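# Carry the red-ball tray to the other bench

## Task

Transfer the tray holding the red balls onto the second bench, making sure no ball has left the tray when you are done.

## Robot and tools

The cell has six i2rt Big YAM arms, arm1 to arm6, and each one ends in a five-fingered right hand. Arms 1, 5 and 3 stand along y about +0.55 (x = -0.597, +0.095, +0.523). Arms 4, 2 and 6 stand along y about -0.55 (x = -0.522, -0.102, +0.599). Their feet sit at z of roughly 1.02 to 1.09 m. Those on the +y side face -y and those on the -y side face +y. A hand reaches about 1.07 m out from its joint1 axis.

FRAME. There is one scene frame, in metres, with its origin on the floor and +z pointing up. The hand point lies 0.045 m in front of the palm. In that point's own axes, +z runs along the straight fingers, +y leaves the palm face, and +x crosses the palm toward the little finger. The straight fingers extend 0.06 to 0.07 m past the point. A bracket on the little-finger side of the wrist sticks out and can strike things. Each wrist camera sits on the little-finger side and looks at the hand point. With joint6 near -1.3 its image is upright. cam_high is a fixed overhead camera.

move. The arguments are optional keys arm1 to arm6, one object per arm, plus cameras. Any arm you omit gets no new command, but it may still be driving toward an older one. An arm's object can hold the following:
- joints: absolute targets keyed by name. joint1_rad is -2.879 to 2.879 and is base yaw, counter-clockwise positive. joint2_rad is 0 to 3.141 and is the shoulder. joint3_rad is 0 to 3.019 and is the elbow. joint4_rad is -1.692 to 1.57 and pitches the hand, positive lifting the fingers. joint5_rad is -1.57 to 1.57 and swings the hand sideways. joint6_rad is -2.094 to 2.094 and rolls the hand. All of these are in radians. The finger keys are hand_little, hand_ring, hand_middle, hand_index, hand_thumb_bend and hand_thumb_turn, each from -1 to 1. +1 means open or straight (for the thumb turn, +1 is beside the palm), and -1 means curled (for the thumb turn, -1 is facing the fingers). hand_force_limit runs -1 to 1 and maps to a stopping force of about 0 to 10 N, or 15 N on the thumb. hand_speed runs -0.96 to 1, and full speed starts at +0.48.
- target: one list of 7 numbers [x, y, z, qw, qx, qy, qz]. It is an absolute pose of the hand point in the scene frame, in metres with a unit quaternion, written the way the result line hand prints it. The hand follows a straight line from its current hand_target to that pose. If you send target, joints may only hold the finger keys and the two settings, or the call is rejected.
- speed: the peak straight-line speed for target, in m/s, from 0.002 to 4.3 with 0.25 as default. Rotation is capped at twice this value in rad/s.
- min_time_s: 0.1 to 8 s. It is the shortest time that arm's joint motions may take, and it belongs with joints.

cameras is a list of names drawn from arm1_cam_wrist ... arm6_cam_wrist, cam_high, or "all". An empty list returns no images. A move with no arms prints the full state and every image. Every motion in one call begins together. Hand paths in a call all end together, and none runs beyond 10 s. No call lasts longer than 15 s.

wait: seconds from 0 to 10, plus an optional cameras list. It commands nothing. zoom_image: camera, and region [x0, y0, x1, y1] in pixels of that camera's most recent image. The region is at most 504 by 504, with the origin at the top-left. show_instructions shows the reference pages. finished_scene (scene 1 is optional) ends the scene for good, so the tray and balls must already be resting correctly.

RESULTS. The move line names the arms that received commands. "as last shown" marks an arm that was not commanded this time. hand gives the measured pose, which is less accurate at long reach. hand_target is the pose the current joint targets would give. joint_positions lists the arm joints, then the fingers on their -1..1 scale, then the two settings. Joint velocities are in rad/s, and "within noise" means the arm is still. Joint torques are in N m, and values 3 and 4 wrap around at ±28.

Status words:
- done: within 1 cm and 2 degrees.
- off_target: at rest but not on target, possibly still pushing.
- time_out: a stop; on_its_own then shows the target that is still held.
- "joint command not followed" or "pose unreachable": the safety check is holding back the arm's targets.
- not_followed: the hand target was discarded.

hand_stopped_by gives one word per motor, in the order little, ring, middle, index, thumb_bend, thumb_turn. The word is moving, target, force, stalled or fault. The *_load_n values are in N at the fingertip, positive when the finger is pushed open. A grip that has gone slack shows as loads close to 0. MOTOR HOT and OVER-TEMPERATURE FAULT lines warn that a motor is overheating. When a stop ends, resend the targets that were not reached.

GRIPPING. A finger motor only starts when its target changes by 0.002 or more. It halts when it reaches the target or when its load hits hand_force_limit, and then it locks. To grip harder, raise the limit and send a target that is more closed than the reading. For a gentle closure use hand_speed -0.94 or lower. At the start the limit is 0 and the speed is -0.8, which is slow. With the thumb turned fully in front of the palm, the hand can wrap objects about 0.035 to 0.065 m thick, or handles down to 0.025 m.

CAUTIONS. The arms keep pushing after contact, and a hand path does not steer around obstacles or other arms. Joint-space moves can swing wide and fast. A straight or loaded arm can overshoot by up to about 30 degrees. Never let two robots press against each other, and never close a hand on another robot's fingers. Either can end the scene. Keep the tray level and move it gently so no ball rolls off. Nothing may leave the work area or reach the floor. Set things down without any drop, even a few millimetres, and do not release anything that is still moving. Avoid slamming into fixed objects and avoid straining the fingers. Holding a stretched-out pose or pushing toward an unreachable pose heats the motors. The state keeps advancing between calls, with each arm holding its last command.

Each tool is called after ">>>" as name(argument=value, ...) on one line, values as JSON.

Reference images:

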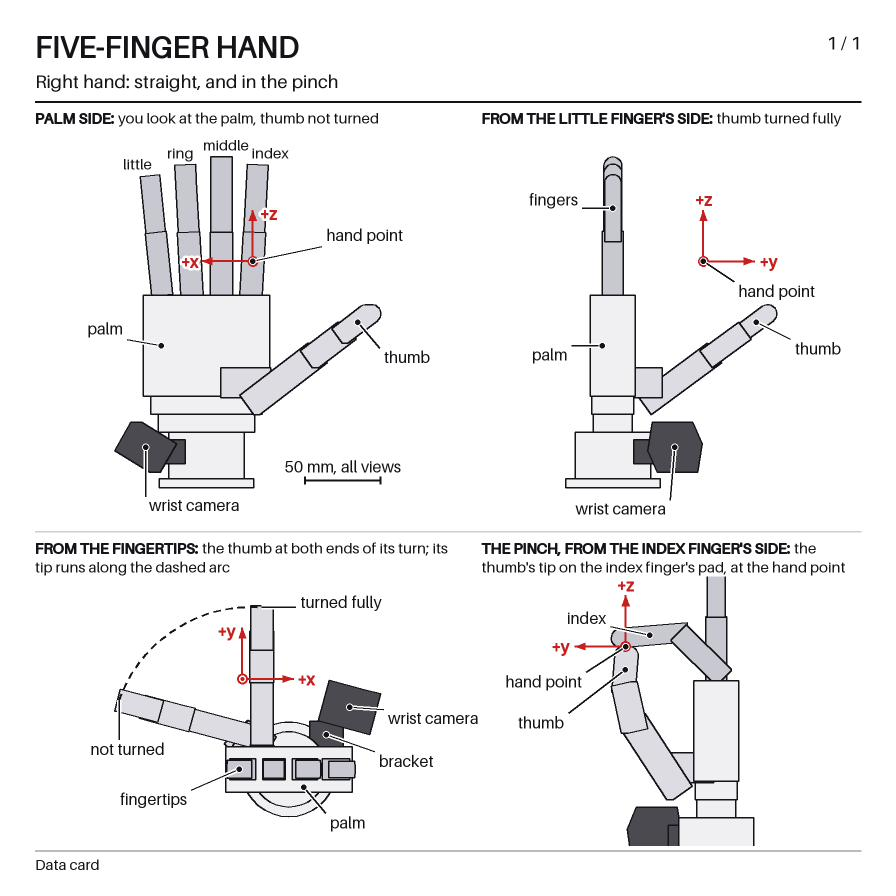

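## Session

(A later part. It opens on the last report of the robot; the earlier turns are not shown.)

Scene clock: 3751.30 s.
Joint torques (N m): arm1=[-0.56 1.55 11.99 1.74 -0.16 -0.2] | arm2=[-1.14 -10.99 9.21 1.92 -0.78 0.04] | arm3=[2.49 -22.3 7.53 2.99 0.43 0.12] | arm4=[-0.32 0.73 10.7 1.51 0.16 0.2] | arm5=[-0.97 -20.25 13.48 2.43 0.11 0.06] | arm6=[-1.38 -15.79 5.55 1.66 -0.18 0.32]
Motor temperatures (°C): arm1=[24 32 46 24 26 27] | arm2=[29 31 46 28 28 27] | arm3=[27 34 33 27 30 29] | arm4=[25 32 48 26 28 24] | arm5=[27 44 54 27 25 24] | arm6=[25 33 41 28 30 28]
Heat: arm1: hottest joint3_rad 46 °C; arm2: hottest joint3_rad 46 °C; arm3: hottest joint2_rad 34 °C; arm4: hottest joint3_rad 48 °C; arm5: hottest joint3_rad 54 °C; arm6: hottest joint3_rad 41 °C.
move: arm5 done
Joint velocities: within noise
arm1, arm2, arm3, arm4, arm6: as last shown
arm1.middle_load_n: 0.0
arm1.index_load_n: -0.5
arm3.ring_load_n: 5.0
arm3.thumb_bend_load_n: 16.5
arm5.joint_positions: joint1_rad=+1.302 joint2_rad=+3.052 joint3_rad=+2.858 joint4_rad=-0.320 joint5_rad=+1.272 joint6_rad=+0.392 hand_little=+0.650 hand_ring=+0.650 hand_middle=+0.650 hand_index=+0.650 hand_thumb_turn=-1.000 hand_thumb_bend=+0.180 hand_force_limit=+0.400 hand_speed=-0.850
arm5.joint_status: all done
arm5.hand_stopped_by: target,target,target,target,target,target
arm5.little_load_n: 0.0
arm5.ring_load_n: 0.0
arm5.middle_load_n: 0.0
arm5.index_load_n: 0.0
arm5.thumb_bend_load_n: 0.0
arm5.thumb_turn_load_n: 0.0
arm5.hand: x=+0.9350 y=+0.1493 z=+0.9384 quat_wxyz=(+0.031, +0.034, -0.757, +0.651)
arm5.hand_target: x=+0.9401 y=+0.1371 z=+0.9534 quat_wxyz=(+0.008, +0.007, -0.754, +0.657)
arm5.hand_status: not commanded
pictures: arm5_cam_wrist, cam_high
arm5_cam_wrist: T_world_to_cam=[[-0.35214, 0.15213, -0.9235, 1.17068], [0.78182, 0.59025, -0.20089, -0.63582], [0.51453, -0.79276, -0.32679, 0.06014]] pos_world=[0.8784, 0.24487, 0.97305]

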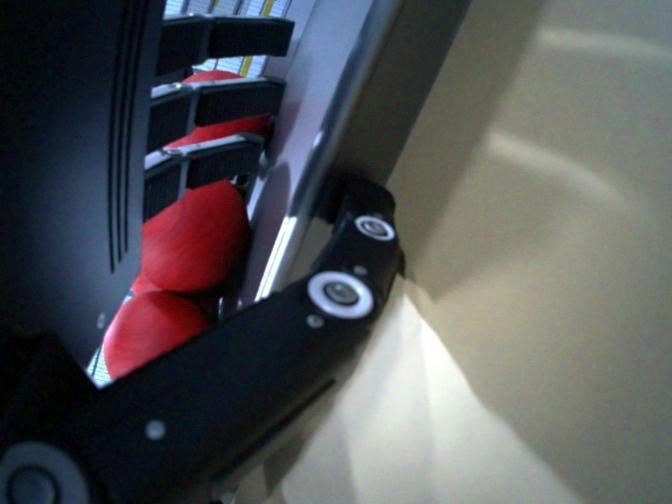

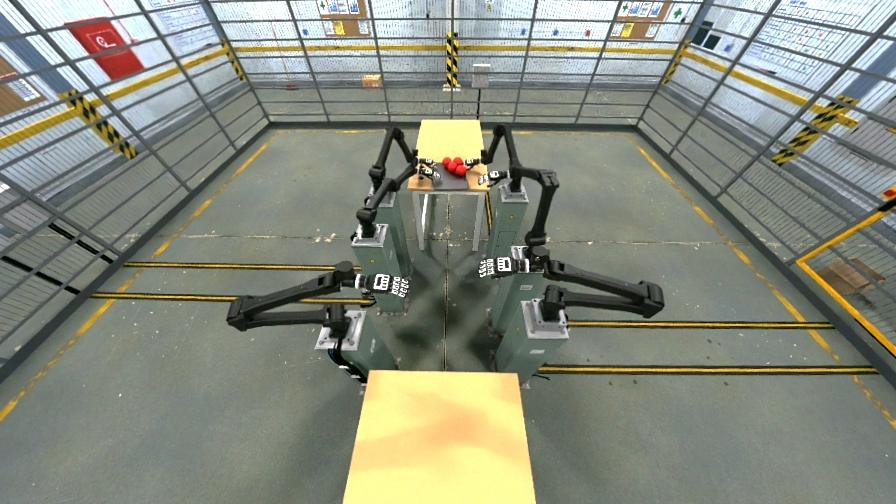

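>>> move(arm5={"target": [0.925, 0.205, 0.975, -0.0132, -0.0114, 0.7547, -0.6559], "speed": 0.06}, cameras=["arm5_cam_wrist"])

Scene clock: 3760.10 s.
Joint torques (N m): arm1=[-0.32 1.44 11.77 1.95 -0.15 -0.23] | arm2=[-1.14 -10.93 9.17 1.91 -0.79 0.04] | arm3=[2.61 -21.66 7.19 3.03 0.4 0.11] | arm4=[-0.32 0.73 10.73 1.51 0.16 0.19] | arm5=[-0.32 -22.65 9.7 1.51 0.28 -0.11] | arm6=[-1.38 -15.79 5.53 1.66 -0.18 0.32]
Motor temperatures (°C): arm1=[24 32 46 24 25 27] | arm2=[29 31 46 28 28 27] | arm3=[27 34 33 27 29 29] | arm4=[25 32 48 26 28 24] | arm5=[27 45 53 27 25 24] | arm6=[25 33 41 28 29 28]
Heat: arm1: hottest joint3_rad 46 °C; arm2: hottest joint3_rad 46 °C; arm3: hottest joint2_rad 34 °C; arm4: hottest joint3_rad 48 °C; arm5: hottest joint3_rad 53 °C; arm6: hottest joint3_rad 41 °C.
move: arm5 not_followed
Joint velocities: within noise
arm1, arm2, arm4, arm6: as last shown
arm1.index_load_n: 0.0
arm2.thumb_bend_load_n: 0.5
arm3.joint_positions: joint1_rad=+1.182 joint2_rad=+2.501 joint3_rad=+1.452 joint4_rad=+0.611 joint5_rad=+1.200 joint6_rad=+0.323 hand_little=-0.229 hand_ring=-0.156 hand_middle=+0.093 hand_index=-0.166 hand_thumb_turn=-1.000 hand_thumb_bend=+0.004 hand_force_limit=+0.400 hand_speed=-0.920
arm3.joint_status: not commanded
arm3.hand_stopped_by: force,force,force,force,force,target
arm3.little_load_n: 12.0
arm3.ring_load_n: 5.0
arm3.middle_load_n: 0.0
arm3.index_load_n: 2.5
arm3.thumb_bend_load_n: 17.0
arm3.thumb_turn_load_n: 1.0
arm3.hand: x=+1.1293 y=+0.1470 z=+0.9380 quat_wxyz=(+0.033, +0.025, -0.758, +0.651)
arm3.hand_target: x=+1.1423 y=+0.1529 z=+0.9296 quat_wxyz=(+0.015, +0.016, -0.756, +0.655)
arm3.hand_status: not commanded
arm4.thumb_bend_load_n: 0.5
arm5.joint_positions: joint1_rad=+1.305 joint2_rad=+3.034 joint3_rad=+2.816 joint4_rad=-0.320 joint5_rad=+1.289 joint6_rad=+0.432 hand_little=+0.650 hand_ring=+0.650 hand_middle=+0.650 hand_index=+0.650 hand_thumb_turn=-1.000 hand_thumb_bend=+0.180 hand_force_limit=+0.400 hand_speed=-0.850
arm5.joint_status: not commanded
arm5.hand_stopped_by: target,target,target,target,target,target
arm5.little_load_n: -0.5
arm5.ring_load_n: 0.0
arm5.middle_load_n: 0.0
arm5.index_load_n: 0.0
arm5.thumb_bend_load_n: -1.0
arm5.thumb_turn_load_n: 0.5
arm5.on_its_own: joint3_rad is held at +2.815, not at its first target +2.907
arm5.hand: x=+0.9319 y=+0.1517 z=+0.9362 quat_wxyz=(+0.031, +0.023, -0.757, +0.652)
arm5.hand_target: x=+0.9319 y=+0.1517 z=+0.9362 quat_wxyz=(+0.031, +0.023, -0.757, +0.652)
arm5.hand_status: not_followed (0.066 m and 2.4 deg from the pose sent, 0.067 m and 3.3 deg at the start)
arm6.index_load_n: 6.5
pose unreachable (arm5 arm): on one or more control steps of this call this arm could not follow its commanded pose, so it was not sent that pose on those steps. On the call's last step it was still not sent that pose. It may still have moved: this result reports where it is.
cause: moving toward the commanded pose would bring a part of the arm too close to another arm (the arm3 arm, where that arm stood when this arm was held).
arm5_cam_wrist: T_world_to_cam=[[-0.33568, 0.15586, -0.92899, 1.15646], [0.79484, 0.57612, -0.19055, -0.65489], [0.50551, -0.80237, -0.31728, 0.06396]] pos_world=[0.8764, 0.24838, 0.96984]

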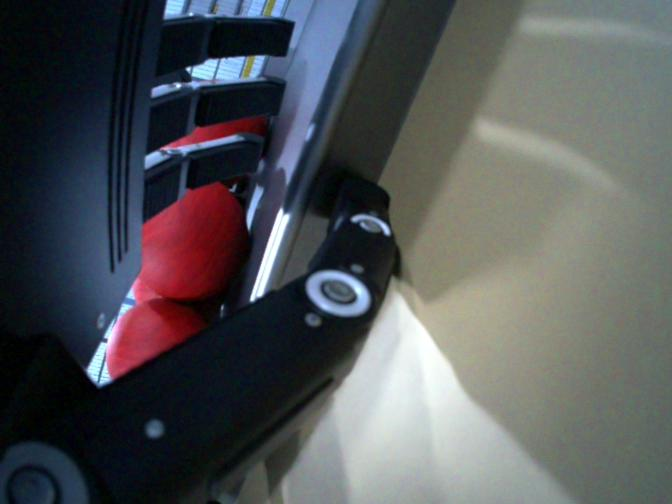

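>>> move(arm5={"target": [0.865, 0.175, 0.950, -0.0132, -0.0114, 0.7547, -0.6559], "speed": 0.06}, cameras=["arm5_cam_wrist", "cam_high"])

>>> zoom_image(camera="cam_high", region=[400, 140, 500, 210])

Scene clock: 3778.53 s.
Joint torques (N m): arm1=[-0.79 1.2 11.95 1.8 -0.16 -0.22] | arm2=[-1.32 -11.11 9.17 1.92 -0.78 0.05] | arm3=[2.96 -21.54 7.41 2.99 0.46 0.14] | arm4=[-0.32 0.73 10.71 1.51 0.16 0.19] | arm5=[-0.21 -21.07 9.61 1.57 0.37 -0.1] | arm6=[-1.38 -15.85 5.53 1.66 -0.18 0.32]
Motor temperatures (°C): arm1=[24 32 46 24 25 27] | arm2=[29 31 46 28 28 27] | arm3=[27 34 33 28 29 29] | arm4=[25 32 48 26 28 24] | arm5=[27 47 53 27 25 24] | arm6=[25 33 41 28 29 28]
Heat: arm1: hottest joint3_rad 46 °C; arm2: hottest joint3_rad 46 °C; arm3: hottest joint2_rad 34 °C; arm4: hottest joint3_rad 48 °C; arm5: hottest joint3_rad 53 °C; arm6: hottest joint3_rad 41 °C.
move: arm5 not_followed
Joint velocities: within noise
arm1, arm2, arm4, arm6: as last shown
arm1.middle_load_n: -0.5
arm2.thumb_bend_load_n: 0.0
arm3.joint_positions: joint1_rad=+1.182 joint2_rad=+2.501 joint3_rad=+1.452 joint4_rad=+0.611 joint5_rad=+1.200 joint6_rad=+0.323 hand_little=-0.229 hand_ring=-0.156 hand_middle=+0.093 hand_index=-0.166 hand_thumb_turn=-1.000 hand_thumb_bend=+0.004 hand_force_limit=+0.400 hand_speed=-0.920
arm3.joint_status: not commanded
arm3.hand_stopped_by: force,force,force,force,force,target
arm3.little_load_n: 11.5
arm3.ring_load_n: 5.0
arm3.middle_load_n: 0.0
arm3.index_load_n: 2.5
arm3.thumb_bend_load_n: 17.0
arm3.thumb_turn_load_n: 1.0
arm3.hand: x=+1.1293 y=+0.1470 z=+0.9380 quat_wxyz=(+0.033, +0.025, -0.758, +0.651)
arm3.hand_target: x=+1.1423 y=+0.1529 z=+0.9296 quat_wxyz=(+0.015, +0.016, -0.756, +0.655)
arm3.hand_status: not commanded
arm4.thumb_bend_load_n: 0.0
arm5.joint_positions: joint1_rad=+1.307 joint2_rad=+2.983 joint3_rad=+2.721 joint4_rad=-0.320 joint5_rad=+1.302 joint6_rad=+0.461 hand_little=+0.650 hand_ring=+0.650 hand_middle=+0.650 hand_index=+0.650 hand_thumb_turn=-1.000 hand_thumb_bend=+0.179 hand_force_limit=+0.400 hand_speed=-0.850
arm5.joint_status: not commanded
arm5.hand_stopped_by: target,target,target,target,target,target
arm5.little_load_n: 0.0
arm5.ring_load_n: 0.0
arm5.middle_load_n: 0.0
arm5.index_load_n: 0.0
arm5.thumb_bend_load_n: -1.5
arm5.thumb_turn_load_n: 0.0
arm5.on_its_own: joint3_rad is held at +2.721, not at its first target +2.907; joint5_rad is held at +1.307, not at its first target +1.275; joint6_rad is held at +0.451, not at its first target +0.396
arm5.hand: x=+0.9236 y=+0.1544 z=+0.9352 quat_wxyz=(+0.041, +0.023, -0.759, +0.650)
arm5.hand_target: x=+0.9236 y=+0.1544 z=+0.9352 quat_wxyz=(+0.041, +0.023, -0.759, +0.650)
arm5.hand_status: not_followed (0.064 m and 3.5 deg from the pose sent, 0.072 m and 2.4 deg at the start)
pose unreachable (arm5 arm): on one or more control steps of this call this arm could not follow its commanded pose, so it was not sent that pose on those steps. On the call's last step it was still not sent that pose. It may still have moved: this result reports where it is.
cause: moving toward the commanded pose would bring a part of the arm too close to another arm (the arm3 arm, where that arm stood when this arm was held).
arm5_cam_wrist: T_world_to_cam=[[-0.34829, 0.16454, -0.92283, 1.15681], [0.79915, 0.56669, -0.20057, -0.64327], [0.48995, -0.80734, -0.32887, 0.09586]] pos_world=[0.87001, 0.25158, 0.97005]

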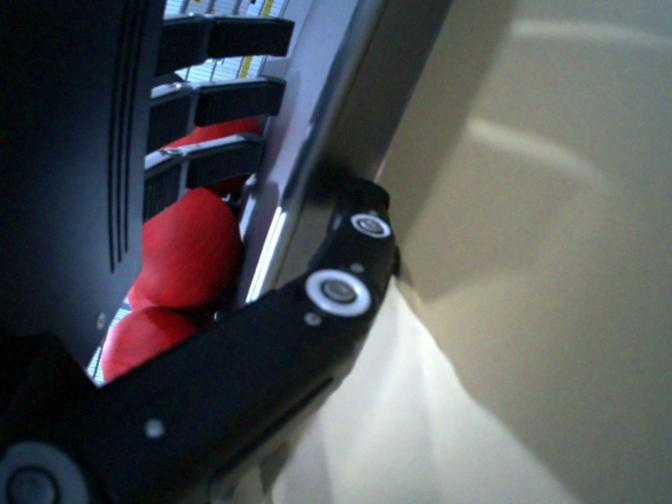

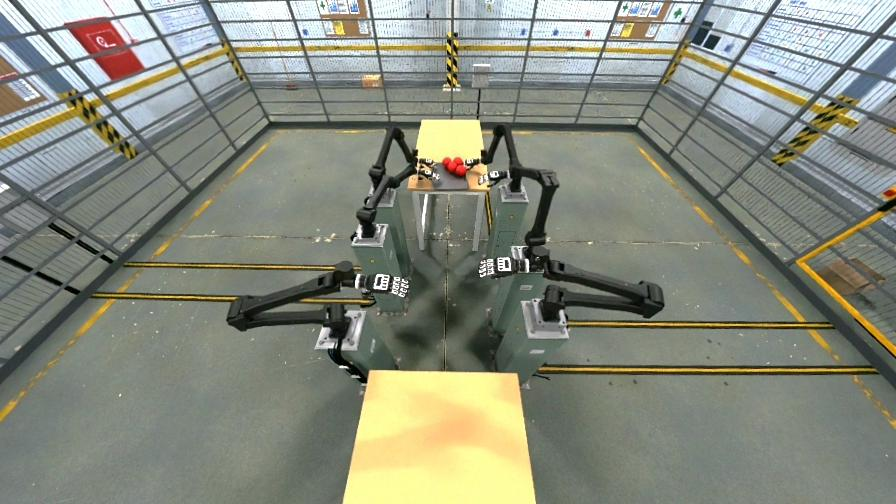

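Scaled by 5.040.

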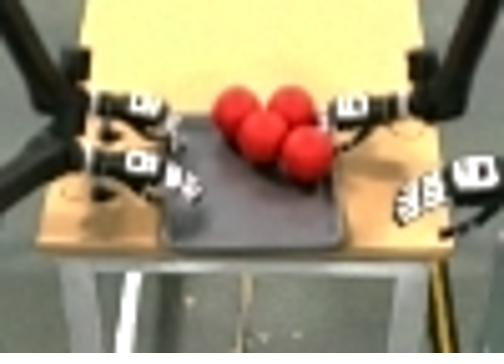

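>>> move(arm3={"target": [1.1923, 0.1525, 0.9440, 0.013, 0.013, -0.755, 0.655], "speed": 0.03}, arm6={"target": [1.1293, -0.1434, 0.9440, 0.656, -0.7546, 0.0114, 0.0132], "speed": 0.03}, cameras=["arm5_cam_wrist", "cam_high"])

>>> zoom_image(camera="cam_high", region=[400, 140, 500, 210])

Scene clock: 3847.87 s.
Joint torques (N m): arm1=[-0.5 1.32 11.93 1.88 -0.17 -0.23] | arm2=[-1.03 -11.16 9.18 1.91 -0.78 0.05] | arm3=[2.14 -24.82 9.51 1.18 0.2 0.33] | arm4=[-0.32 0.79 10.71 1.51 0.16 0.19] | arm5=[0.21 -21.77 9.59 1.24 0.31 -0.07] | arm6=[-2.37 -18.49 7.13 -0.09 -0.24 0.09]
Motor temperatures (°C): arm1=[24 31 47 24 25 27] | arm2=[29 31 45 28 28 27] | arm3=[27 34 34 28 28 29] | arm4=[25 32 48 26 28 24] | arm5=[27 51 47 27 26 24] | arm6=[25 32 41 28 28 28]
Heat: arm1: hottest joint3_rad 47 °C; arm2: hottest joint3_rad 45 °C; arm3: hottest joint2_rad 34 °C; arm4: hottest joint3_rad 48 °C; arm5: hottest joint2_rad 51 °C; arm6: hottest joint3_rad 41 °C.
move: arm3 off_target; arm6 off_target
Joint velocities: within noise
arm1, arm2, arm4, arm5: as last shown
arm1.middle_load_n: 0.0
arm3.joint_positions: joint1_rad=+1.211 joint2_rad=+2.556 joint3_rad=+1.604 joint4_rad=+0.509 joint5_rad=+1.226 joint6_rad=+0.334 hand_little=-0.229 hand_ring=-0.157 hand_middle=+0.093 hand_index=-0.166 hand_thumb_turn=-1.000 hand_thumb_bend=+0.004 hand_force_limit=+0.400 hand_speed=-0.920
arm3.joint_status: not commanded
arm3.hand_stopped_by: force,force,force,force,force,target
arm3.little_load_n: 6.5
arm3.ring_load_n: 2.0
arm3.middle_load_n: 0.0
arm3.index_load_n: 5.0
arm3.thumb_bend_load_n: 15.0
arm3.thumb_turn_load_n: 1.0
arm3.hand: x=+1.1740 y=+0.1505 z=+0.9400 quat_wxyz=(+0.032, +0.026, -0.755, +0.654)
arm3.hand_target: x=+1.1915 y=+0.1526 z=+0.9430 quat_wxyz=(+0.013, +0.014, -0.755, +0.656)
arm3.hand_status: off_target (0.019 m and 2.6 deg from the pose sent, 0.063 m and 2.8 deg at the start)
arm4.ring_load_n: -0.5
arm5.joint_positions: joint1_rad=+1.308 joint2_rad=+2.983 joint3_rad=+2.721 joint4_rad=-0.320 joint5_rad=+1.302 joint6_rad=+0.461 hand_little=+0.650 hand_ring=+0.650 hand_middle=+0.650 hand_index=+0.650 hand_thumb_turn=-1.000 hand_thumb_bend=+0.179 hand_force_limit=+0.400 hand_speed=-0.850
arm5.ring_load_n: -0.5
arm5.thumb_bend_load_n: -2.0
arm5.on_its_own: joint3_rad is held at +2.721, not at its first target +2.907; joint5_rad is held at +1.307, not at its first target +1.275; joint6_rad is held at +0.451, not at its first target +0.396
arm5.hand: x=+0.9242 y=+0.1556 z=+0.9352 quat_wxyz=(+0.040, +0.024, -0.758, +0.650)
arm5.hand_target: x=+0.9242 y=+0.1556 z=+0.9352 quat_wxyz=(+0.040, +0.024, -0.758, +0.650)
arm6.joint_positions: joint1_rad=-1.231 joint2_rad=+2.420 joint3_rad=+1.317 joint4_rad=+0.713 joint5_rad=-1.189 joint6_rad=-0.323 hand_little=-0.152 hand_ring=-0.146 hand_middle=-0.131 hand_index=-0.191 hand_thumb_turn=-1.000 hand_thumb_bend=+0.004 hand_force_limit=+0.400 hand_speed=-0.920
arm6.joint_status: not commanded
arm6.hand_stopped_by: force,force,force,force,force,target
arm6.little_load_n: 0.0
arm6.ring_load_n: 0.0
arm6.middle_load_n: 0.0
arm6.index_load_n: 7.0
arm6.thumb_bend_load_n: 29.0
arm6.thumb_turn_load_n: 6.0
arm6.hand: x=+1.1130 y=-0.1408 z=+0.9440 quat_wxyz=(-0.657, +0.754, -0.002, -0.015)
arm6.hand_target: x=+1.1282 y=-0.1445 z=+0.9428 quat_wxyz=(-0.656, +0.754, -0.013, -0.014)
arm6.hand_status: off_target (0.016 m and 1.1 deg from the pose sent, 0.056 m and 2.1 deg at the start)
arm5_cam_wrist: T_world_to_cam=[[-0.34853, 0.16401, -0.92284, 1.1571], [0.79824, 0.56797, -0.20054, -0.64384], [0.49126, -0.80654, -0.32887, 0.09531]] pos_world=[0.87041, 0.25278, 0.97005]

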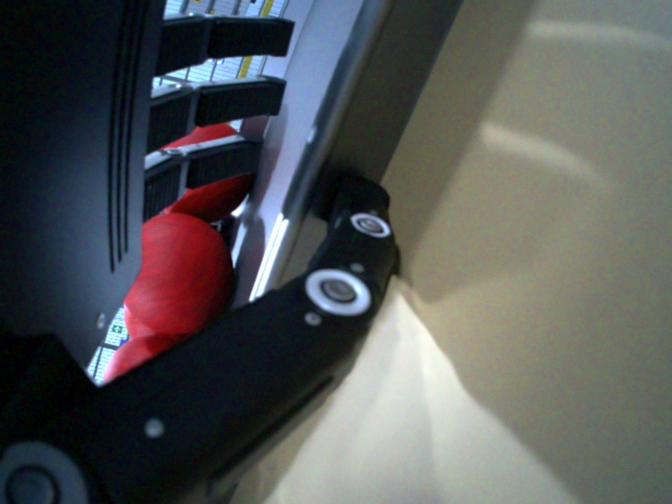

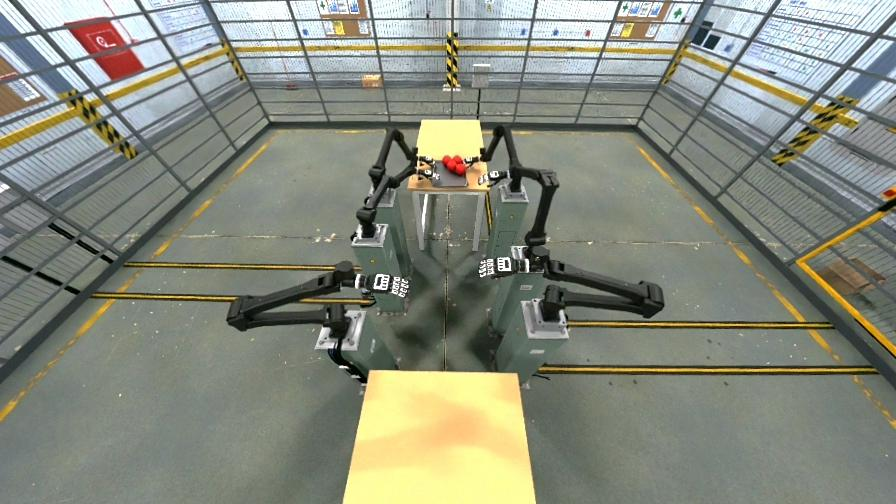

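Scaled by 5.040.

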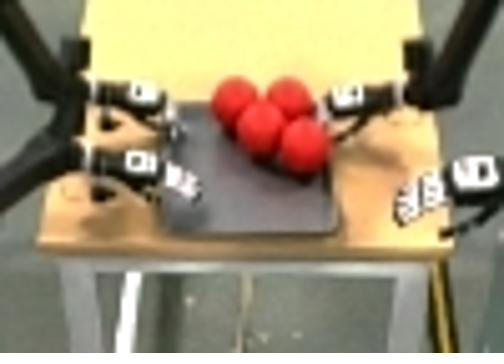

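>>> move(arm5={"target": [0.900, 0.185, 0.955, -0.0132, -0.0114, 0.7547, -0.6559], "speed": 0.06}, arm3={"joints": {"hand_little": 0.0, "hand_ring": 0.0, "hand_middle": 0.2, "hand_index": 0.0, "hand_thumb_bend": 0.02, "hand_speed": -0.92}}, arm6={"joints": {"hand_little": 0.0, "hand_ring": 0.0, "hand_middle": 0.0, "hand_index": 0.0, "hand_thumb_bend": 0.02, "hand_speed": -0.92}}, cameras=["arm5_cam_wrist", "arm3_cam_wrist", "arm6_cam_wrist"])

Scene clock: 3858.43 s.
Joint torques (N m): arm1=[-0.85 1.03 11.96 1.98 -0.13 -0.23] | arm2=[-1.08 -11.11 9.17 1.88 -0.79 0.04] | arm3=[1.9 -25.47 8.62 1.2 0.24 0.28] | arm4=[-0.38 0.73 10.71 1.51 0.16 0.19] | arm5=[0.44 -21.54 9.65 1.25 0.31 -0.09] | arm6=[-1.38 -18.43 7.1 0.31 0.02 0.1]
Motor temperatures (°C): arm1=[24 31 47 24 25 27] | arm2=[29 31 45 28 28 27] | arm3=[27 34 35 27 28 29] | arm4=[25 32 48 26 28 24] | arm5=[27 51 47 27 26 24] | arm6=[25 33 41 28 28 28]
Heat: arm1: hottest joint3_rad 47 °C; arm2: hottest joint3_rad 45 °C; arm3: hottest joint3_rad 35 °C; arm4: hottest joint3_rad 48 °C; arm5: hottest joint2_rad 51 °C; arm6: hottest joint3_rad 41 °C.
move: arm3 done; arm5 not_followed; arm6 done
Joint velocities: within noise
arm1, arm2, arm4: as last shown
arm2.ring_load_n: -0.5
arm3.joint_positions: joint1_rad=+1.217 joint2_rad=+2.559 joint3_rad=+1.610 joint4_rad=+0.509 joint5_rad=+1.228 joint6_rad=+0.341 hand_little=+0.000 hand_ring=+0.000 hand_middle=+0.200 hand_index=+0.000 hand_thumb_turn=-1.000 hand_thumb_bend=+0.022 hand_force_limit=+0.400 hand_speed=-0.920
arm3.joint_status: all done
arm3.hand_stopped_by: target,target,target,target,target,target
arm3.little_load_n: 0.0
arm3.ring_load_n: 0.0
arm3.middle_load_n: 0.0
arm3.index_load_n: 0.0
arm3.thumb_bend_load_n: 1.0
arm3.thumb_turn_load_n: 0.0
arm3.hand: x=+1.1783 y=+0.1539 z=+0.9404 quat_wxyz=(+0.027, +0.024, -0.755, +0.655)
arm3.hand_target: x=+1.1937 y=+0.1563 z=+0.9437 quat_wxyz=(+0.011, +0.016, -0.755, +0.656)
arm3.hand_status: not commanded
arm4.ring_load_n: 0.0
arm5.joint_positions: joint1_rad=+1.308 joint2_rad=+2.965 joint3_rad=+2.689 joint4_rad=-0.320 joint5_rad=+1.303 joint6_rad=+0.468 hand_little=+0.650 hand_ring=+0.650 hand_middle=+0.650 hand_index=+0.650 hand_thumb_turn=-1.000 hand_thumb_bend=+0.179 hand_force_limit=+0.400 hand_speed=-0.850
arm5.joint_status: not commanded
arm5.hand_stopped_by: target,target,target,target,target,target
arm5.little_load_n: 0.0
arm5.ring_load_n: 0.0
arm5.middle_load_n: 0.0
arm5.index_load_n: 0.0
arm5.thumb_bend_load_n: -2.0
arm5.thumb_turn_load_n: 0.0
arm5.on_its_own: joint3_rad is held at +2.689, not at its first target +2.907; joint5_rad is held at +1.308, not at its first target +1.275; joint6_rad is held at +0.458, not at its first target +0.396
arm5.hand: x=+0.9214 y=+0.1563 z=+0.9357 quat_wxyz=(+0.043, +0.025, -0.759, +0.649)
arm5.hand_target: x=+0.9214 y=+0.1563 z=+0.9357 quat_wxyz=(+0.043, +0.025, -0.759, +0.649)
arm5.hand_status: not_followed (0.041 m and 3.9 deg from the pose sent, 0.043 m and 3.5 deg at the start)
arm6.joint_positions: joint1_rad=-1.243 joint2_rad=+2.420 joint3_rad=+1.317 joint4_rad=+0.704 joint5_rad=-1.195 joint6_rad=-0.312 hand_little=+0.000 hand_ring=+0.000 hand_middle=+0.000 hand_index=+0.000 hand_thumb_turn=-1.000 hand_thumb_bend=+0.023 hand_force_limit=+0.400 hand_speed=-0.920
arm6.joint_status: all done
arm6.hand_stopped_by: target,target,target,target,force,target
arm6.little_load_n: 0.0
arm6.ring_load_n: 0.0
arm6.middle_load_n: -0.5
arm6.index_load_n: 0.0
arm6.thumb_bend_load_n: 3.5
arm6.thumb_turn_load_n: 0.5
arm6.hand: x=+1.1152 y=-0.1475 z=+0.9439 quat_wxyz=(-0.656, +0.754, -0.012, -0.020)
arm6.hand_target: x=+1.1278 y=-0.1446 z=+0.9432 quat_wxyz=(-0.656, +0.754, -0.017, -0.017)
arm6.hand_status: not commanded
pictures: arm3_cam_wrist, arm5_cam_wrist, arm6_cam_wrist
pose unreachable (arm5 arm): on one or more control steps of this call this arm could not follow its commanded pose, so it was not sent that pose on those steps. On the call's last step it was still not sent that pose. It may still have moved: this result reports where it is.
cause: moving toward the commanded pose would bring a part of the arm too close to another arm (the arm3 arm, where that arm stood when this arm was held).
arm3_cam_wrist: T_world_to_cam=[[-0.31621, 0.08226, -0.94512, 1.25454], [0.8163, 0.5312, -0.22688, -0.82512], [0.48338, -0.84324, -0.23512, -0.10408]] pos_world=[1.12056, 0.24734, 0.97401]
arm5_cam_wrist: T_world_to_cam=[[-0.35367, 0.16712, -0.92032, 1.15849], [0.79836, 0.5666, -0.20392, -0.63855], [0.48737, -0.80687, -0.33381, 0.1057]] pos_world=[0.86801, 0.25348, 0.97125]
arm6_cam_wrist: T_world_to_cam=[[0.26393, -0.11761, -0.95735, 0.58805], [-0.80492, -0.57374, -0.15142, 0.95357], [-0.53146, 0.81055, -0.2461, 1.059]] pos_world=[1.17517, -0.2421, 0.96797]

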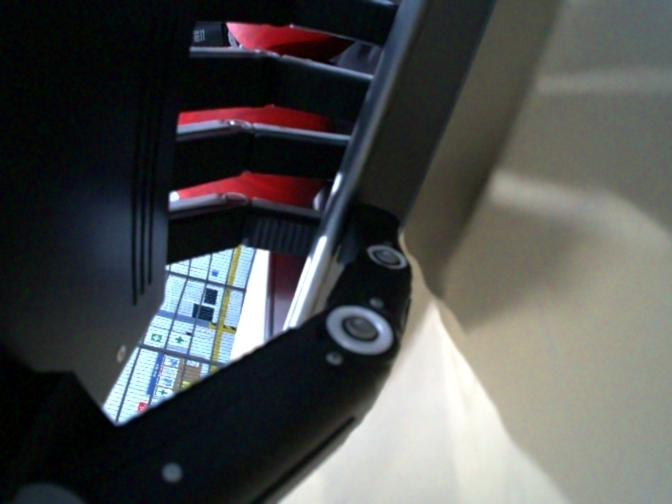

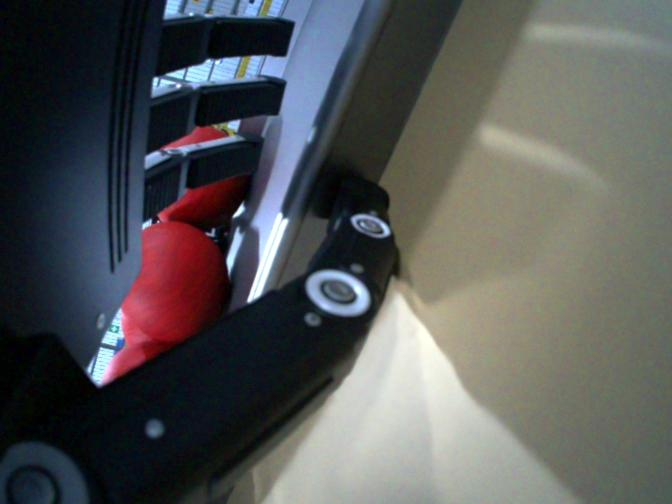

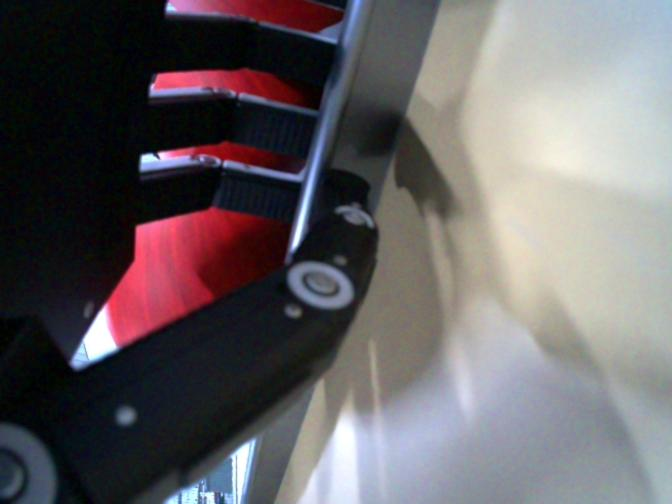

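>>> move(arm3={"joints": {"hand_little": 0.2, "hand_ring": 0.2, "hand_middle": 0.3, "hand_index": 0.2, "hand_thumb_bend": 0.06, "hand_speed": -0.9}}, arm6={"joints": {"hand_little": 0.2, "hand_ring": 0.2, "hand_middle": 0.2, "hand_index": 0.2, "hand_thumb_bend": 0.06, "hand_speed": -0.9}})

>>> move(arm3={"joints": {"hand_little": 0.65, "hand_ring": 0.65, "hand_middle": 0.65, "hand_index": 0.65, "hand_thumb_bend": 0.18, "hand_speed": -0.85}}, arm6={"joints": {"hand_little": 0.65, "hand_ring": 0.65, "hand_middle": 0.65, "hand_index": 0.65, "hand_thumb_bend": 0.18, "hand_speed": -0.85}}, cameras=["cam_high", "arm3_cam_wrist", "arm6_cam_wrist"])

>>> zoom_image(camera="cam_high", region=[400, 140, 500, 210])

Scene clock: 3869.97 s.
Joint torques (N m): arm1=[-0.32 1.2 12 2 -0.14 -0.22] | arm2=[-1.08 -10.87 9.17 1.91 -0.78 0.04] | arm3=[1.44 -25.23 8.38 1.31 0.25 0.21] | arm4=[-0.32 0.73 10.7 1.52 0.16 0.19] | arm5=[-0.5 -21.89 9.7 1.26 0.32 -0.04] | arm6=[-1.38 -18.61 6.63 0.32 -0.08 0.09]
Motor temperatures (°C): arm1=[24 31 47 24 25 27] | arm2=[29 31 45 28 28 27] | arm3=[27 35 35 27 28 29] | arm4=[25 32 48 26 28 24] | arm5=[27 50 46 27 26 24] | arm6=[25 33 42 28 28 28]
Heat: arm1: hottest joint3_rad 47 °C; arm2: hottest joint3_rad 45 °C; arm3: hottest joint2_rad 35 °C; arm4: hottest joint3_rad 48 °C; arm5: hottest joint2_rad 50 °C; arm6: hottest joint3_rad 42 °C.
move: arm3 done; arm6 done
Joint velocities: within noise
arm1.joint_positions: joint1_rad=+0.326 joint2_rad=+0.424 joint3_rad=+0.550 joint4_rad=-0.271 joint5_rad=+0.294 joint6_rad=+0.069 hand_little=+0.600 hand_ring=+0.600 hand_middle=+0.600 hand_index=+0.600 hand_thumb_turn=-1.000 hand_thumb_bend=+0.150 hand_force_limit=+0.400 hand_speed=-0.800
arm1.joint_status: not commanded
arm1.hand_stopped_by: target,target,target,target,target,target
arm1.little_load_n: 0.0
arm1.ring_load_n: 0.0
arm1.middle_load_n: 0.0
arm1.index_load_n: 0.0
arm1.thumb_bend_load_n: 0.0
arm1.thumb_turn_load_n: 0.0
arm1.hand: x=-0.5176 y=+0.2190 z=+1.3153 quat_wxyz=(-0.008, -0.009, -0.755, +0.655)
arm1.hand_target: x=-0.5207 y=+0.2197 z=+1.3235 quat_wxyz=(-0.003, -0.006, -0.753, +0.658)
arm1.hand_status: not commanded
arm2, arm5: as last shown
arm2.ring_load_n: 0.0
arm3.joint_positions: joint1_rad=+1.225 joint2_rad=+2.559 joint3_rad=+1.615 joint4_rad=+0.509 joint5_rad=+1.228 joint6_rad=+0.352 hand_little=+0.200 hand_ring=+0.200 hand_middle=+0.300 hand_index=+0.200 hand_thumb_turn=-1.000 hand_thumb_bend=+0.060 hand_force_limit=+0.400 hand_speed=-0.900
arm3.joint_status: all done
arm3.hand_stopped_by: target,target,target,target,target,target
arm3.little_load_n: 0.0
arm3.ring_load_n: 0.0
arm3.middle_load_n: 0.0
arm3.index_load_n: 0.0
arm3.thumb_bend_load_n: 0.5
arm3.thumb_turn_load_n: 0.0
arm3.hand: x=+1.1839 y=+0.1582 z=+0.9424 quat_wxyz=(+0.019, +0.022, -0.754, +0.656)
arm3.hand_target: x=+1.1968 y=+0.1604 z=+0.9441 quat_wxyz=(+0.006, +0.015, -0.755, +0.656)
arm3.hand_status: not commanded
arm4.joint_positions: joint1_rad=-0.356 joint2_rad=+0.410 joint3_rad=+0.366 joint4_rad=-0.096 joint5_rad=-0.351 joint6_rad=-0.077 hand_little=+0.600 hand_ring=+0.600 hand_middle=+0.600 hand_index=+0.600 hand_thumb_turn=-1.000 hand_thumb_bend=+0.150 hand_force_limit=+0.400 hand_speed=-0.800
arm4.joint_status: not commanded
arm4.hand_stopped_by: target,target,target,target,target,target
arm4.little_load_n: 0.0
arm4.ring_load_n: 0.0
arm4.middle_load_n: 0.0
arm4.index_load_n: 0.0
arm4.thumb_bend_load_n: 0.0
arm4.thumb_turn_load_n: 0.0
arm4.hand: x=-0.4942 y=-0.2208 z=+1.3198 quat_wxyz=(-0.657, +0.754, +0.008, +0.011)
arm4.hand_target: x=-0.4977 y=-0.2225 z=+1.3218 quat_wxyz=(-0.656, +0.755, +0.005, +0.006)
arm4.hand_status: not commanded
arm5.index_load_n: -0.5
arm5.on_its_own: joint3_rad is held at +2.689, not at its first target +2.907; joint5_rad is held at +1.308, not at its first target +1.275; joint6_rad is held at +0.458, not at its first target +0.396
arm6.joint_positions: joint1_rad=-1.242 joint2_rad=+2.421 joint3_rad=+1.325 joint4_rad=+0.704 joint5_rad=-1.184 joint6_rad=-0.312 hand_little=+0.200 hand_ring=+0.200 hand_middle=+0.200 hand_index=+0.200 hand_thumb_turn=-1.000 hand_thumb_bend=+0.060 hand_force_limit=+0.400 hand_speed=-0.900
arm6.joint_status: all done
arm6.hand_stopped_by: target,target,target,target,target,target
arm6.little_load_n: 0.0
arm6.ring_load_n: 0.0
arm6.middle_load_n: 0.0
arm6.index_load_n: 0.0
arm6.thumb_bend_load_n: 1.0
arm6.thumb_turn_load_n: 0.0
arm6.hand: x=+1.1194 y=-0.1456 z=+0.9444 quat_wxyz=(-0.656, +0.755, -0.013, -0.015)
arm6.hand_target: x=+1.1290 y=-0.1436 z=+0.9428 quat_wxyz=(-0.655, +0.755, -0.018, -0.014)
arm6.hand_status: not commanded
pictures: none

Scene clock: 3871.53 s.
Joint torques (N m): arm1=[-0.62 1.14 11.81 1.94 -0.14 -0.2] | arm2=[-1.08 -10.93 9.2 1.91 -0.79 0.04] | arm3=[1.79 -24.94 8.53 1.17 0.23 0.25] | arm4=[-0.32 0.73 10.71 1.52 0.16 0.2] | arm5=[0.32 -21.36 9.43 1.42 0.39 -0.07] | arm6=[-1.26 -18.73 6.5 0.32 -0.11 0.09]
Motor temperatures (°C): arm1=[24 31 47 24 25 27] | arm2=[29 31 45 28 28 27] | arm3=[27 35 35 27 28 29] | arm4=[25 32 48 26 28 24] | arm5=[27 50 46 27 26 24] | arm6=[25 33 42 28 28 28]
Heat: arm1: hottest joint3_rad 47 °C; arm2: hottest joint3_rad 45 °C; arm3: hottest joint2_rad 35 °C; arm4: hottest joint3_rad 48 °C; arm5: hottest joint2_rad 50 °C; arm6: hottest joint3_rad 42 °C.
move: arm3 done; arm6 done
Joint velocities: within noise
arm1, arm2, arm4, arm5: as last shown
arm1.thumb_bend_load_n: 0.5
arm1.thumb_turn_load_n: -0.5
arm2.little_load_n: -0.5
arm3.joint_positions: joint1_rad=+1.225 joint2_rad=+2.559 joint3_rad=+1.615 joint4_rad=+0.509 joint5_rad=+1.226 joint6_rad=+0.352 hand_little=+0.650 hand_ring=+0.650 hand_middle=+0.650 hand_index=+0.650 hand_thumb_turn=-1.000 hand_thumb_bend=+0.180 hand_force_limit=+0.400 hand_speed=-0.850
arm3.joint_status: all done
arm3.hand_stopped_by: target,target,target,target,target,target
arm3.little_load_n: 0.0
arm3.ring_load_n: 0.0
arm3.middle_load_n: 0.0
arm3.index_load_n: 0.0
arm3.thumb_bend_load_n: 0.0
arm3.thumb_turn_load_n: 0.0
arm3.hand: x=+1.1841 y=+0.1583 z=+0.9423 quat_wxyz=(+0.018, +0.022, -0.755, +0.656)
arm3.hand_target: x=+1.1969 y=+0.1603 z=+0.9440 quat_wxyz=(+0.006, +0.015, -0.755, +0.656)
arm3.hand_status: not commanded
arm5.index_load_n: 0.0
arm5.thumb_turn_load_n: 0.5
arm5.on_its_own: joint3_rad is held at +2.689, not at its first target +2.907; joint5_rad is held at +1.308, not at its first target +1.275; joint6_rad is held at +0.458, not at its first target +0.396
arm6.joint_positions: joint1_rad=-1.231 joint2_rad=+2.421 joint3_rad=+1.326 joint4_rad=+0.704 joint5_rad=-1.183 joint6_rad=-0.312 hand_little=+0.650 hand_ring=+0.650 hand_middle=+0.650 hand_index=+0.650 hand_thumb_turn=-1.000 hand_thumb_bend=+0.180 hand_force_limit=+0.400 hand_speed=-0.850
arm6.joint_status: all done
arm6.hand_stopped_by: target,target,target,target,target,target
arm6.little_load_n: 0.0
arm6.ring_load_n: 0.0
arm6.middle_load_n: 0.0
arm6.index_load_n: 0.0
arm6.thumb_bend_load_n: 0.0
arm6.thumb_turn_load_n: 0.0
arm6.hand: x=+1.1161 y=-0.1398 z=+0.9447 quat_wxyz=(-0.656, +0.755, -0.009, -0.017)
arm6.hand_target: x=+1.1247 y=-0.1381 z=+0.9426 quat_wxyz=(-0.655, +0.755, -0.015, -0.017)
arm6.hand_status: not commanded
pictures: arm3_cam_wrist, arm6_cam_wrist, cam_high
arm3_cam_wrist: T_world_to_cam=[[-0.3025, 0.07901, -0.94987, 1.24651], [0.81558, 0.53719, -0.21504, -0.84303], [0.49327, -0.83975, -0.22694, -0.12271]] pos_world=[1.12516, 0.25133, 0.97489]
arm6_cam_wrist: T_world_to_cam=[[0.27247, -0.11897, -0.95478, 0.57738], [-0.80307, -0.57468, -0.15757, 0.96247], [-0.52994, 0.80969, -0.25212, 1.0572]] pos_world=[1.17586, -0.2342, 0.96947]

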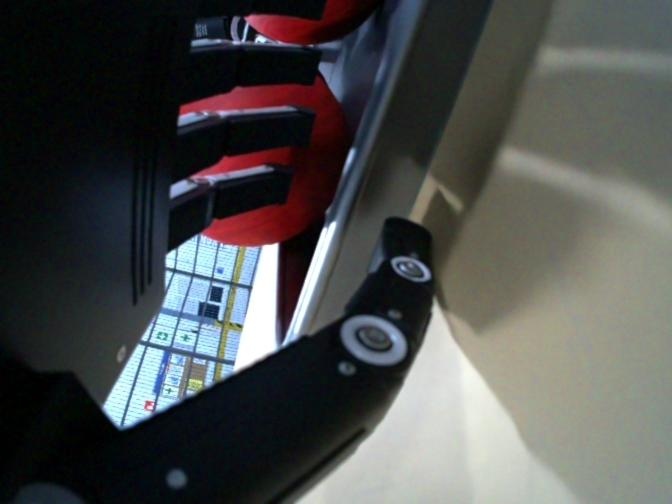

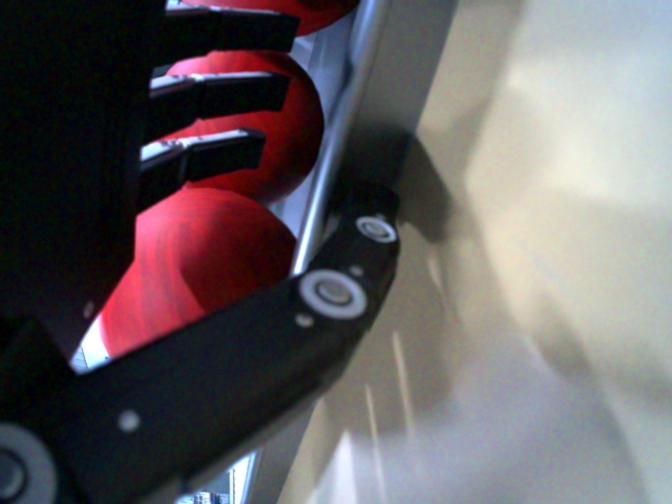

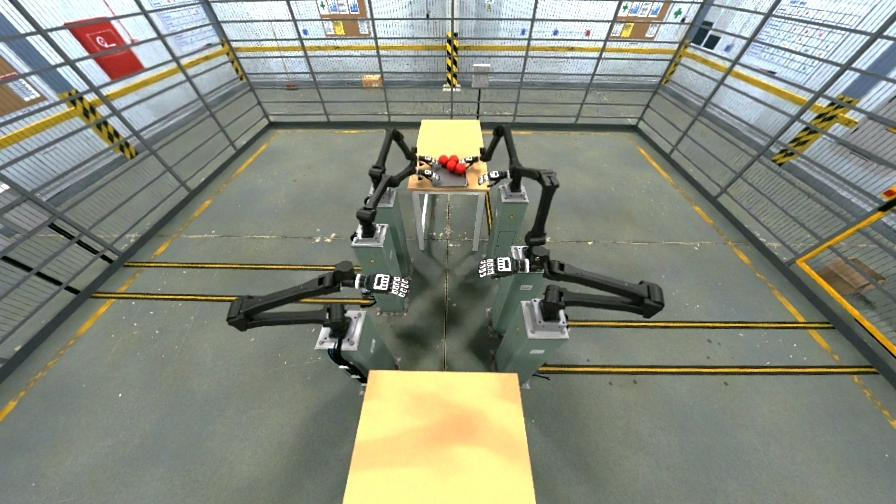

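Scaled by 5.040.

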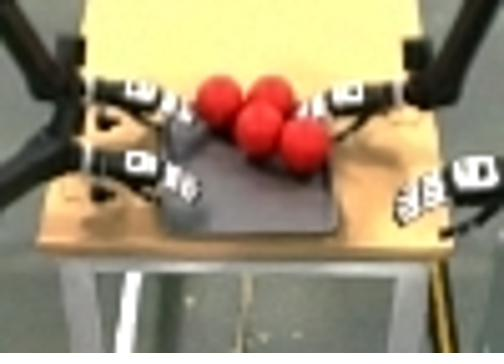

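>>> move(arm6={"target": [1.125, -0.198, 0.962, 0.656, -0.7546, 0.0114, 0.0132], "speed": 0.05}, arm3={"target": [1.195, 0.218, 0.962, 0.013, 0.013, -0.755, 0.655], "speed": 0.05}, cameras=["cam_high", "arm3_cam_wrist", "arm6_cam_wrist"])

>>> zoom_image(camera="cam_high", region=[400, 140, 500, 210])

Scene clock: 3883.03 s.
Joint torques (N m): arm1=[-0.85 1.14 11.86 1.88 -0.17 -0.23] | arm2=[-1.14 -11.05 9.14 1.89 -0.79 0.04] | arm3=[1.79 -28.04 5.45 0.79 0.69 0.27] | arm4=[-0.32 0.73 10.7 1.52 0.16 0.19] | arm5=[0.85 -21.54 9.47 1.35 0.38 -0.06] | arm6=[-2.2 -20.6 4.1 0.09 -0.8 -0.11]
Motor temperatures (°C): arm1=[24 31 47 24 25 27] | arm2=[29 31 45 28 28 27] | arm3=[27 36 35 27 28 29] | arm4=[25 32 48 26 28 24] | arm5=[27 49 45 27 26 24] | arm6=[25 33 41 28 28 28]
Heat: arm1: hottest joint3_rad 47 °C; arm2: hottest joint3_rad 45 °C; arm3: hottest joint2_rad 36 °C; arm4: hottest joint3_rad 48 °C; arm5: hottest joint2_rad 49 °C; arm6: hottest joint3_rad 41 °C.
move: arm3 off_target; arm6 done
Joint velocities: within noise
arm1, arm4, arm5: as last shown
arm1.thumb_bend_load_n: 0.0
arm1.thumb_turn_load_n: 0.0
arm2.joint_positions: joint1_rad=-1.453 joint2_rad=+1.745 joint3_rad=+1.265 joint4_rad=-0.300 joint5_rad=-1.361 joint6_rad=-0.736 hand_little=+0.650 hand_ring=+0.650 hand_middle=+0.650 hand_index=+0.650 hand_thumb_turn=-1.000 hand_thumb_bend=+0.180 hand_force_limit=+0.400 hand_speed=-0.850
arm2.joint_status: not commanded
arm2.hand_stopped_by: target,target,target,target,target,target
arm2.little_load_n: 0.0
arm2.ring_load_n: 0.0
arm2.middle_load_n: 0.0
arm2.index_load_n: -0.5
arm2.thumb_bend_load_n: 0.0
arm2.thumb_turn_load_n: 0.0
arm2.hand: x=+0.3985 y=-0.2867 z=+1.2229 quat_wxyz=(-0.654, +0.757, -0.002, -0.010)
arm2.hand_target: x=+0.4008 y=-0.2913 z=+1.2233 quat_wxyz=(-0.656, +0.755, +0.000, -0.003)
arm2.hand_status: not commanded
arm3.joint_positions: joint1_rad=+1.312 joint2_rad=+2.521 joint3_rad=+1.584 joint4_rad=+0.357 joint5_rad=+1.304 joint6_rad=+0.496 hand_little=+0.650 hand_ring=+0.650 hand_middle=+0.650 hand_index=+0.650 hand_thumb_turn=-1.000 hand_thumb_bend=+0.180 hand_force_limit=+0.400 hand_speed=-0.850
arm3.joint_status: not commanded
arm3.hand_stopped_by: target,target,target,target,target,target
arm3.little_load_n: 0.0
arm3.ring_load_n: 0.0
arm3.middle_load_n: -0.5
arm3.index_load_n: 0.0
arm3.thumb_bend_load_n: 0.0
arm3.thumb_turn_load_n: 0.0
arm3.hand: x=+1.1901 y=+0.2166 z=+0.9475 quat_wxyz=(+0.021, +0.023, -0.755, +0.655)
arm3.hand_target: x=+1.1948 y=+0.2181 z=+0.9618 quat_wxyz=(+0.013, +0.013, -0.754, +0.656)
arm3.hand_status: off_target (0.015 m and 1.5 deg from the pose sent, 0.064 m and 1.2 deg at the start)
arm5.thumb_turn_load_n: 0.0
arm5.on_its_own: joint3_rad is held at +2.689, not at its first target +2.907; joint5_rad is held at +1.308, not at its first target +1.275; joint6_rad is held at +0.458, not at its first target +0.396
arm6.joint_positions: joint1_rad=-1.323 joint2_rad=+2.374 joint3_rad=+1.279 joint4_rad=+0.614 joint5_rad=-1.256 joint6_rad=-0.401 hand_little=+0.650 hand_ring=+0.650 hand_middle=+0.650 hand_index=+0.650 hand_thumb_turn=-1.000 hand_thumb_bend=+0.180 hand_force_limit=+0.400 hand_speed=-0.850
arm6.joint_status: not commanded
arm6.hand_stopped_by: target,target,target,target,target,target
arm6.little_load_n: 0.0
arm6.ring_load_n: 0.0
arm6.middle_load_n: 0.0
arm6.index_load_n: 0.0
arm6.thumb_bend_load_n: 0.0
arm6.thumb_turn_load_n: 0.0
arm6.hand: x=+1.1232 y=-0.1946 z=+0.9543 quat_wxyz=(-0.656, +0.754, -0.016, -0.016)
arm6.hand_target: x=+1.1276 y=-0.2010 z=+0.9621 quat_wxyz=(-0.657, +0.754, -0.014, -0.011)
arm6.hand_status: done (0.009 m and 0.6 deg from the pose sent, 0.061 m and 0.6 deg at the start)
pictures: arm3_cam_wrist, arm6_cam_wrist, cam_high
arm3_cam_wrist: T_world_to_cam=[[-0.30831, 0.08112, -0.94782, 1.25318], [0.8152, 0.53607, -0.21929, -0.8734], [0.49031, -0.84027, -0.2314, -0.06772]] pos_world=[1.13156, 0.30963, 0.98059]
arm6_cam_wrist: T_world_to_cam=[[0.26366, -0.12122, -0.95697, 0.58968], [-0.81129, -0.56454, -0.15201, 0.94407], [-0.52182, 0.81646, -0.24719, 1.09529]] pos_world=[1.18197, -0.28981, 0.97857]

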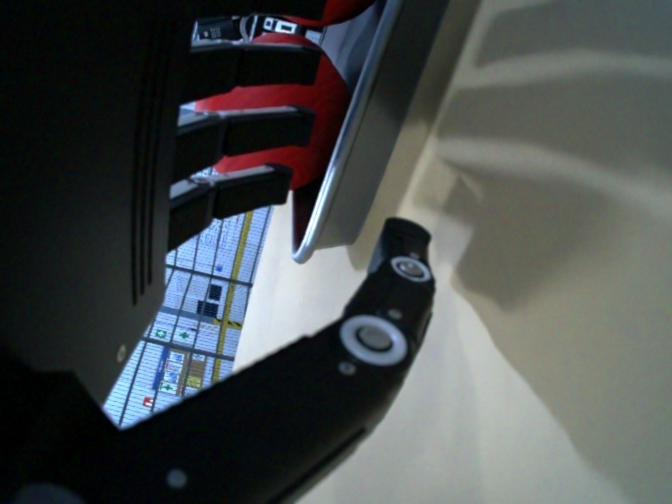

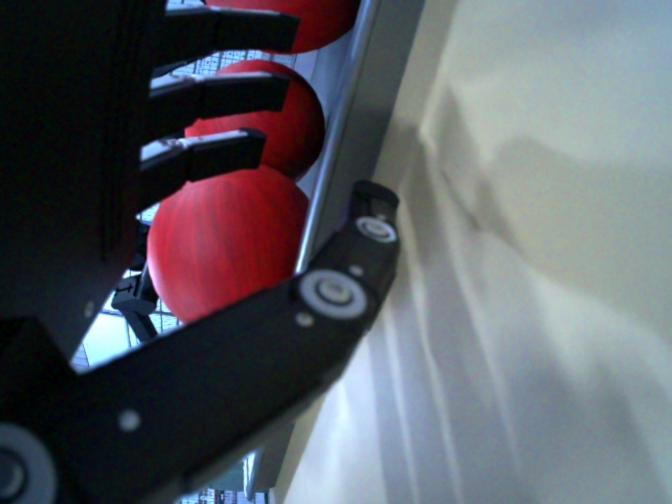

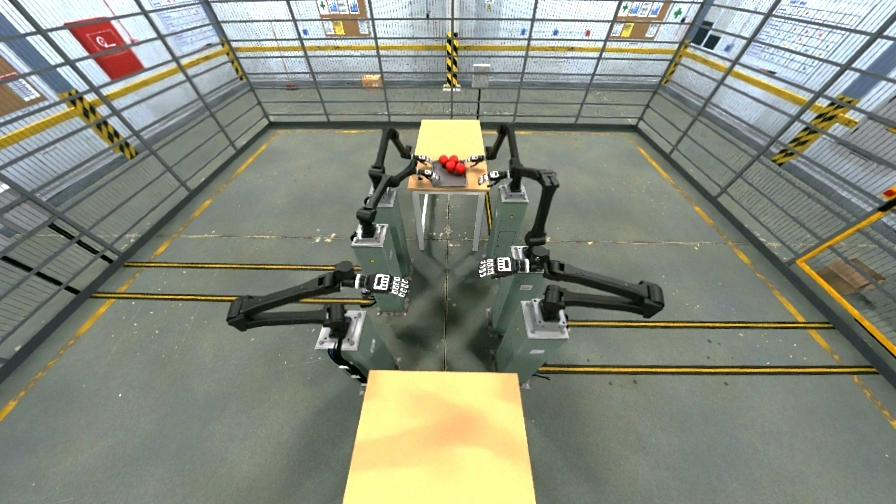

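Scaled by 5.040.

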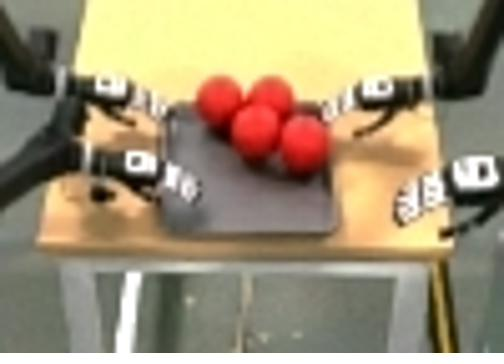

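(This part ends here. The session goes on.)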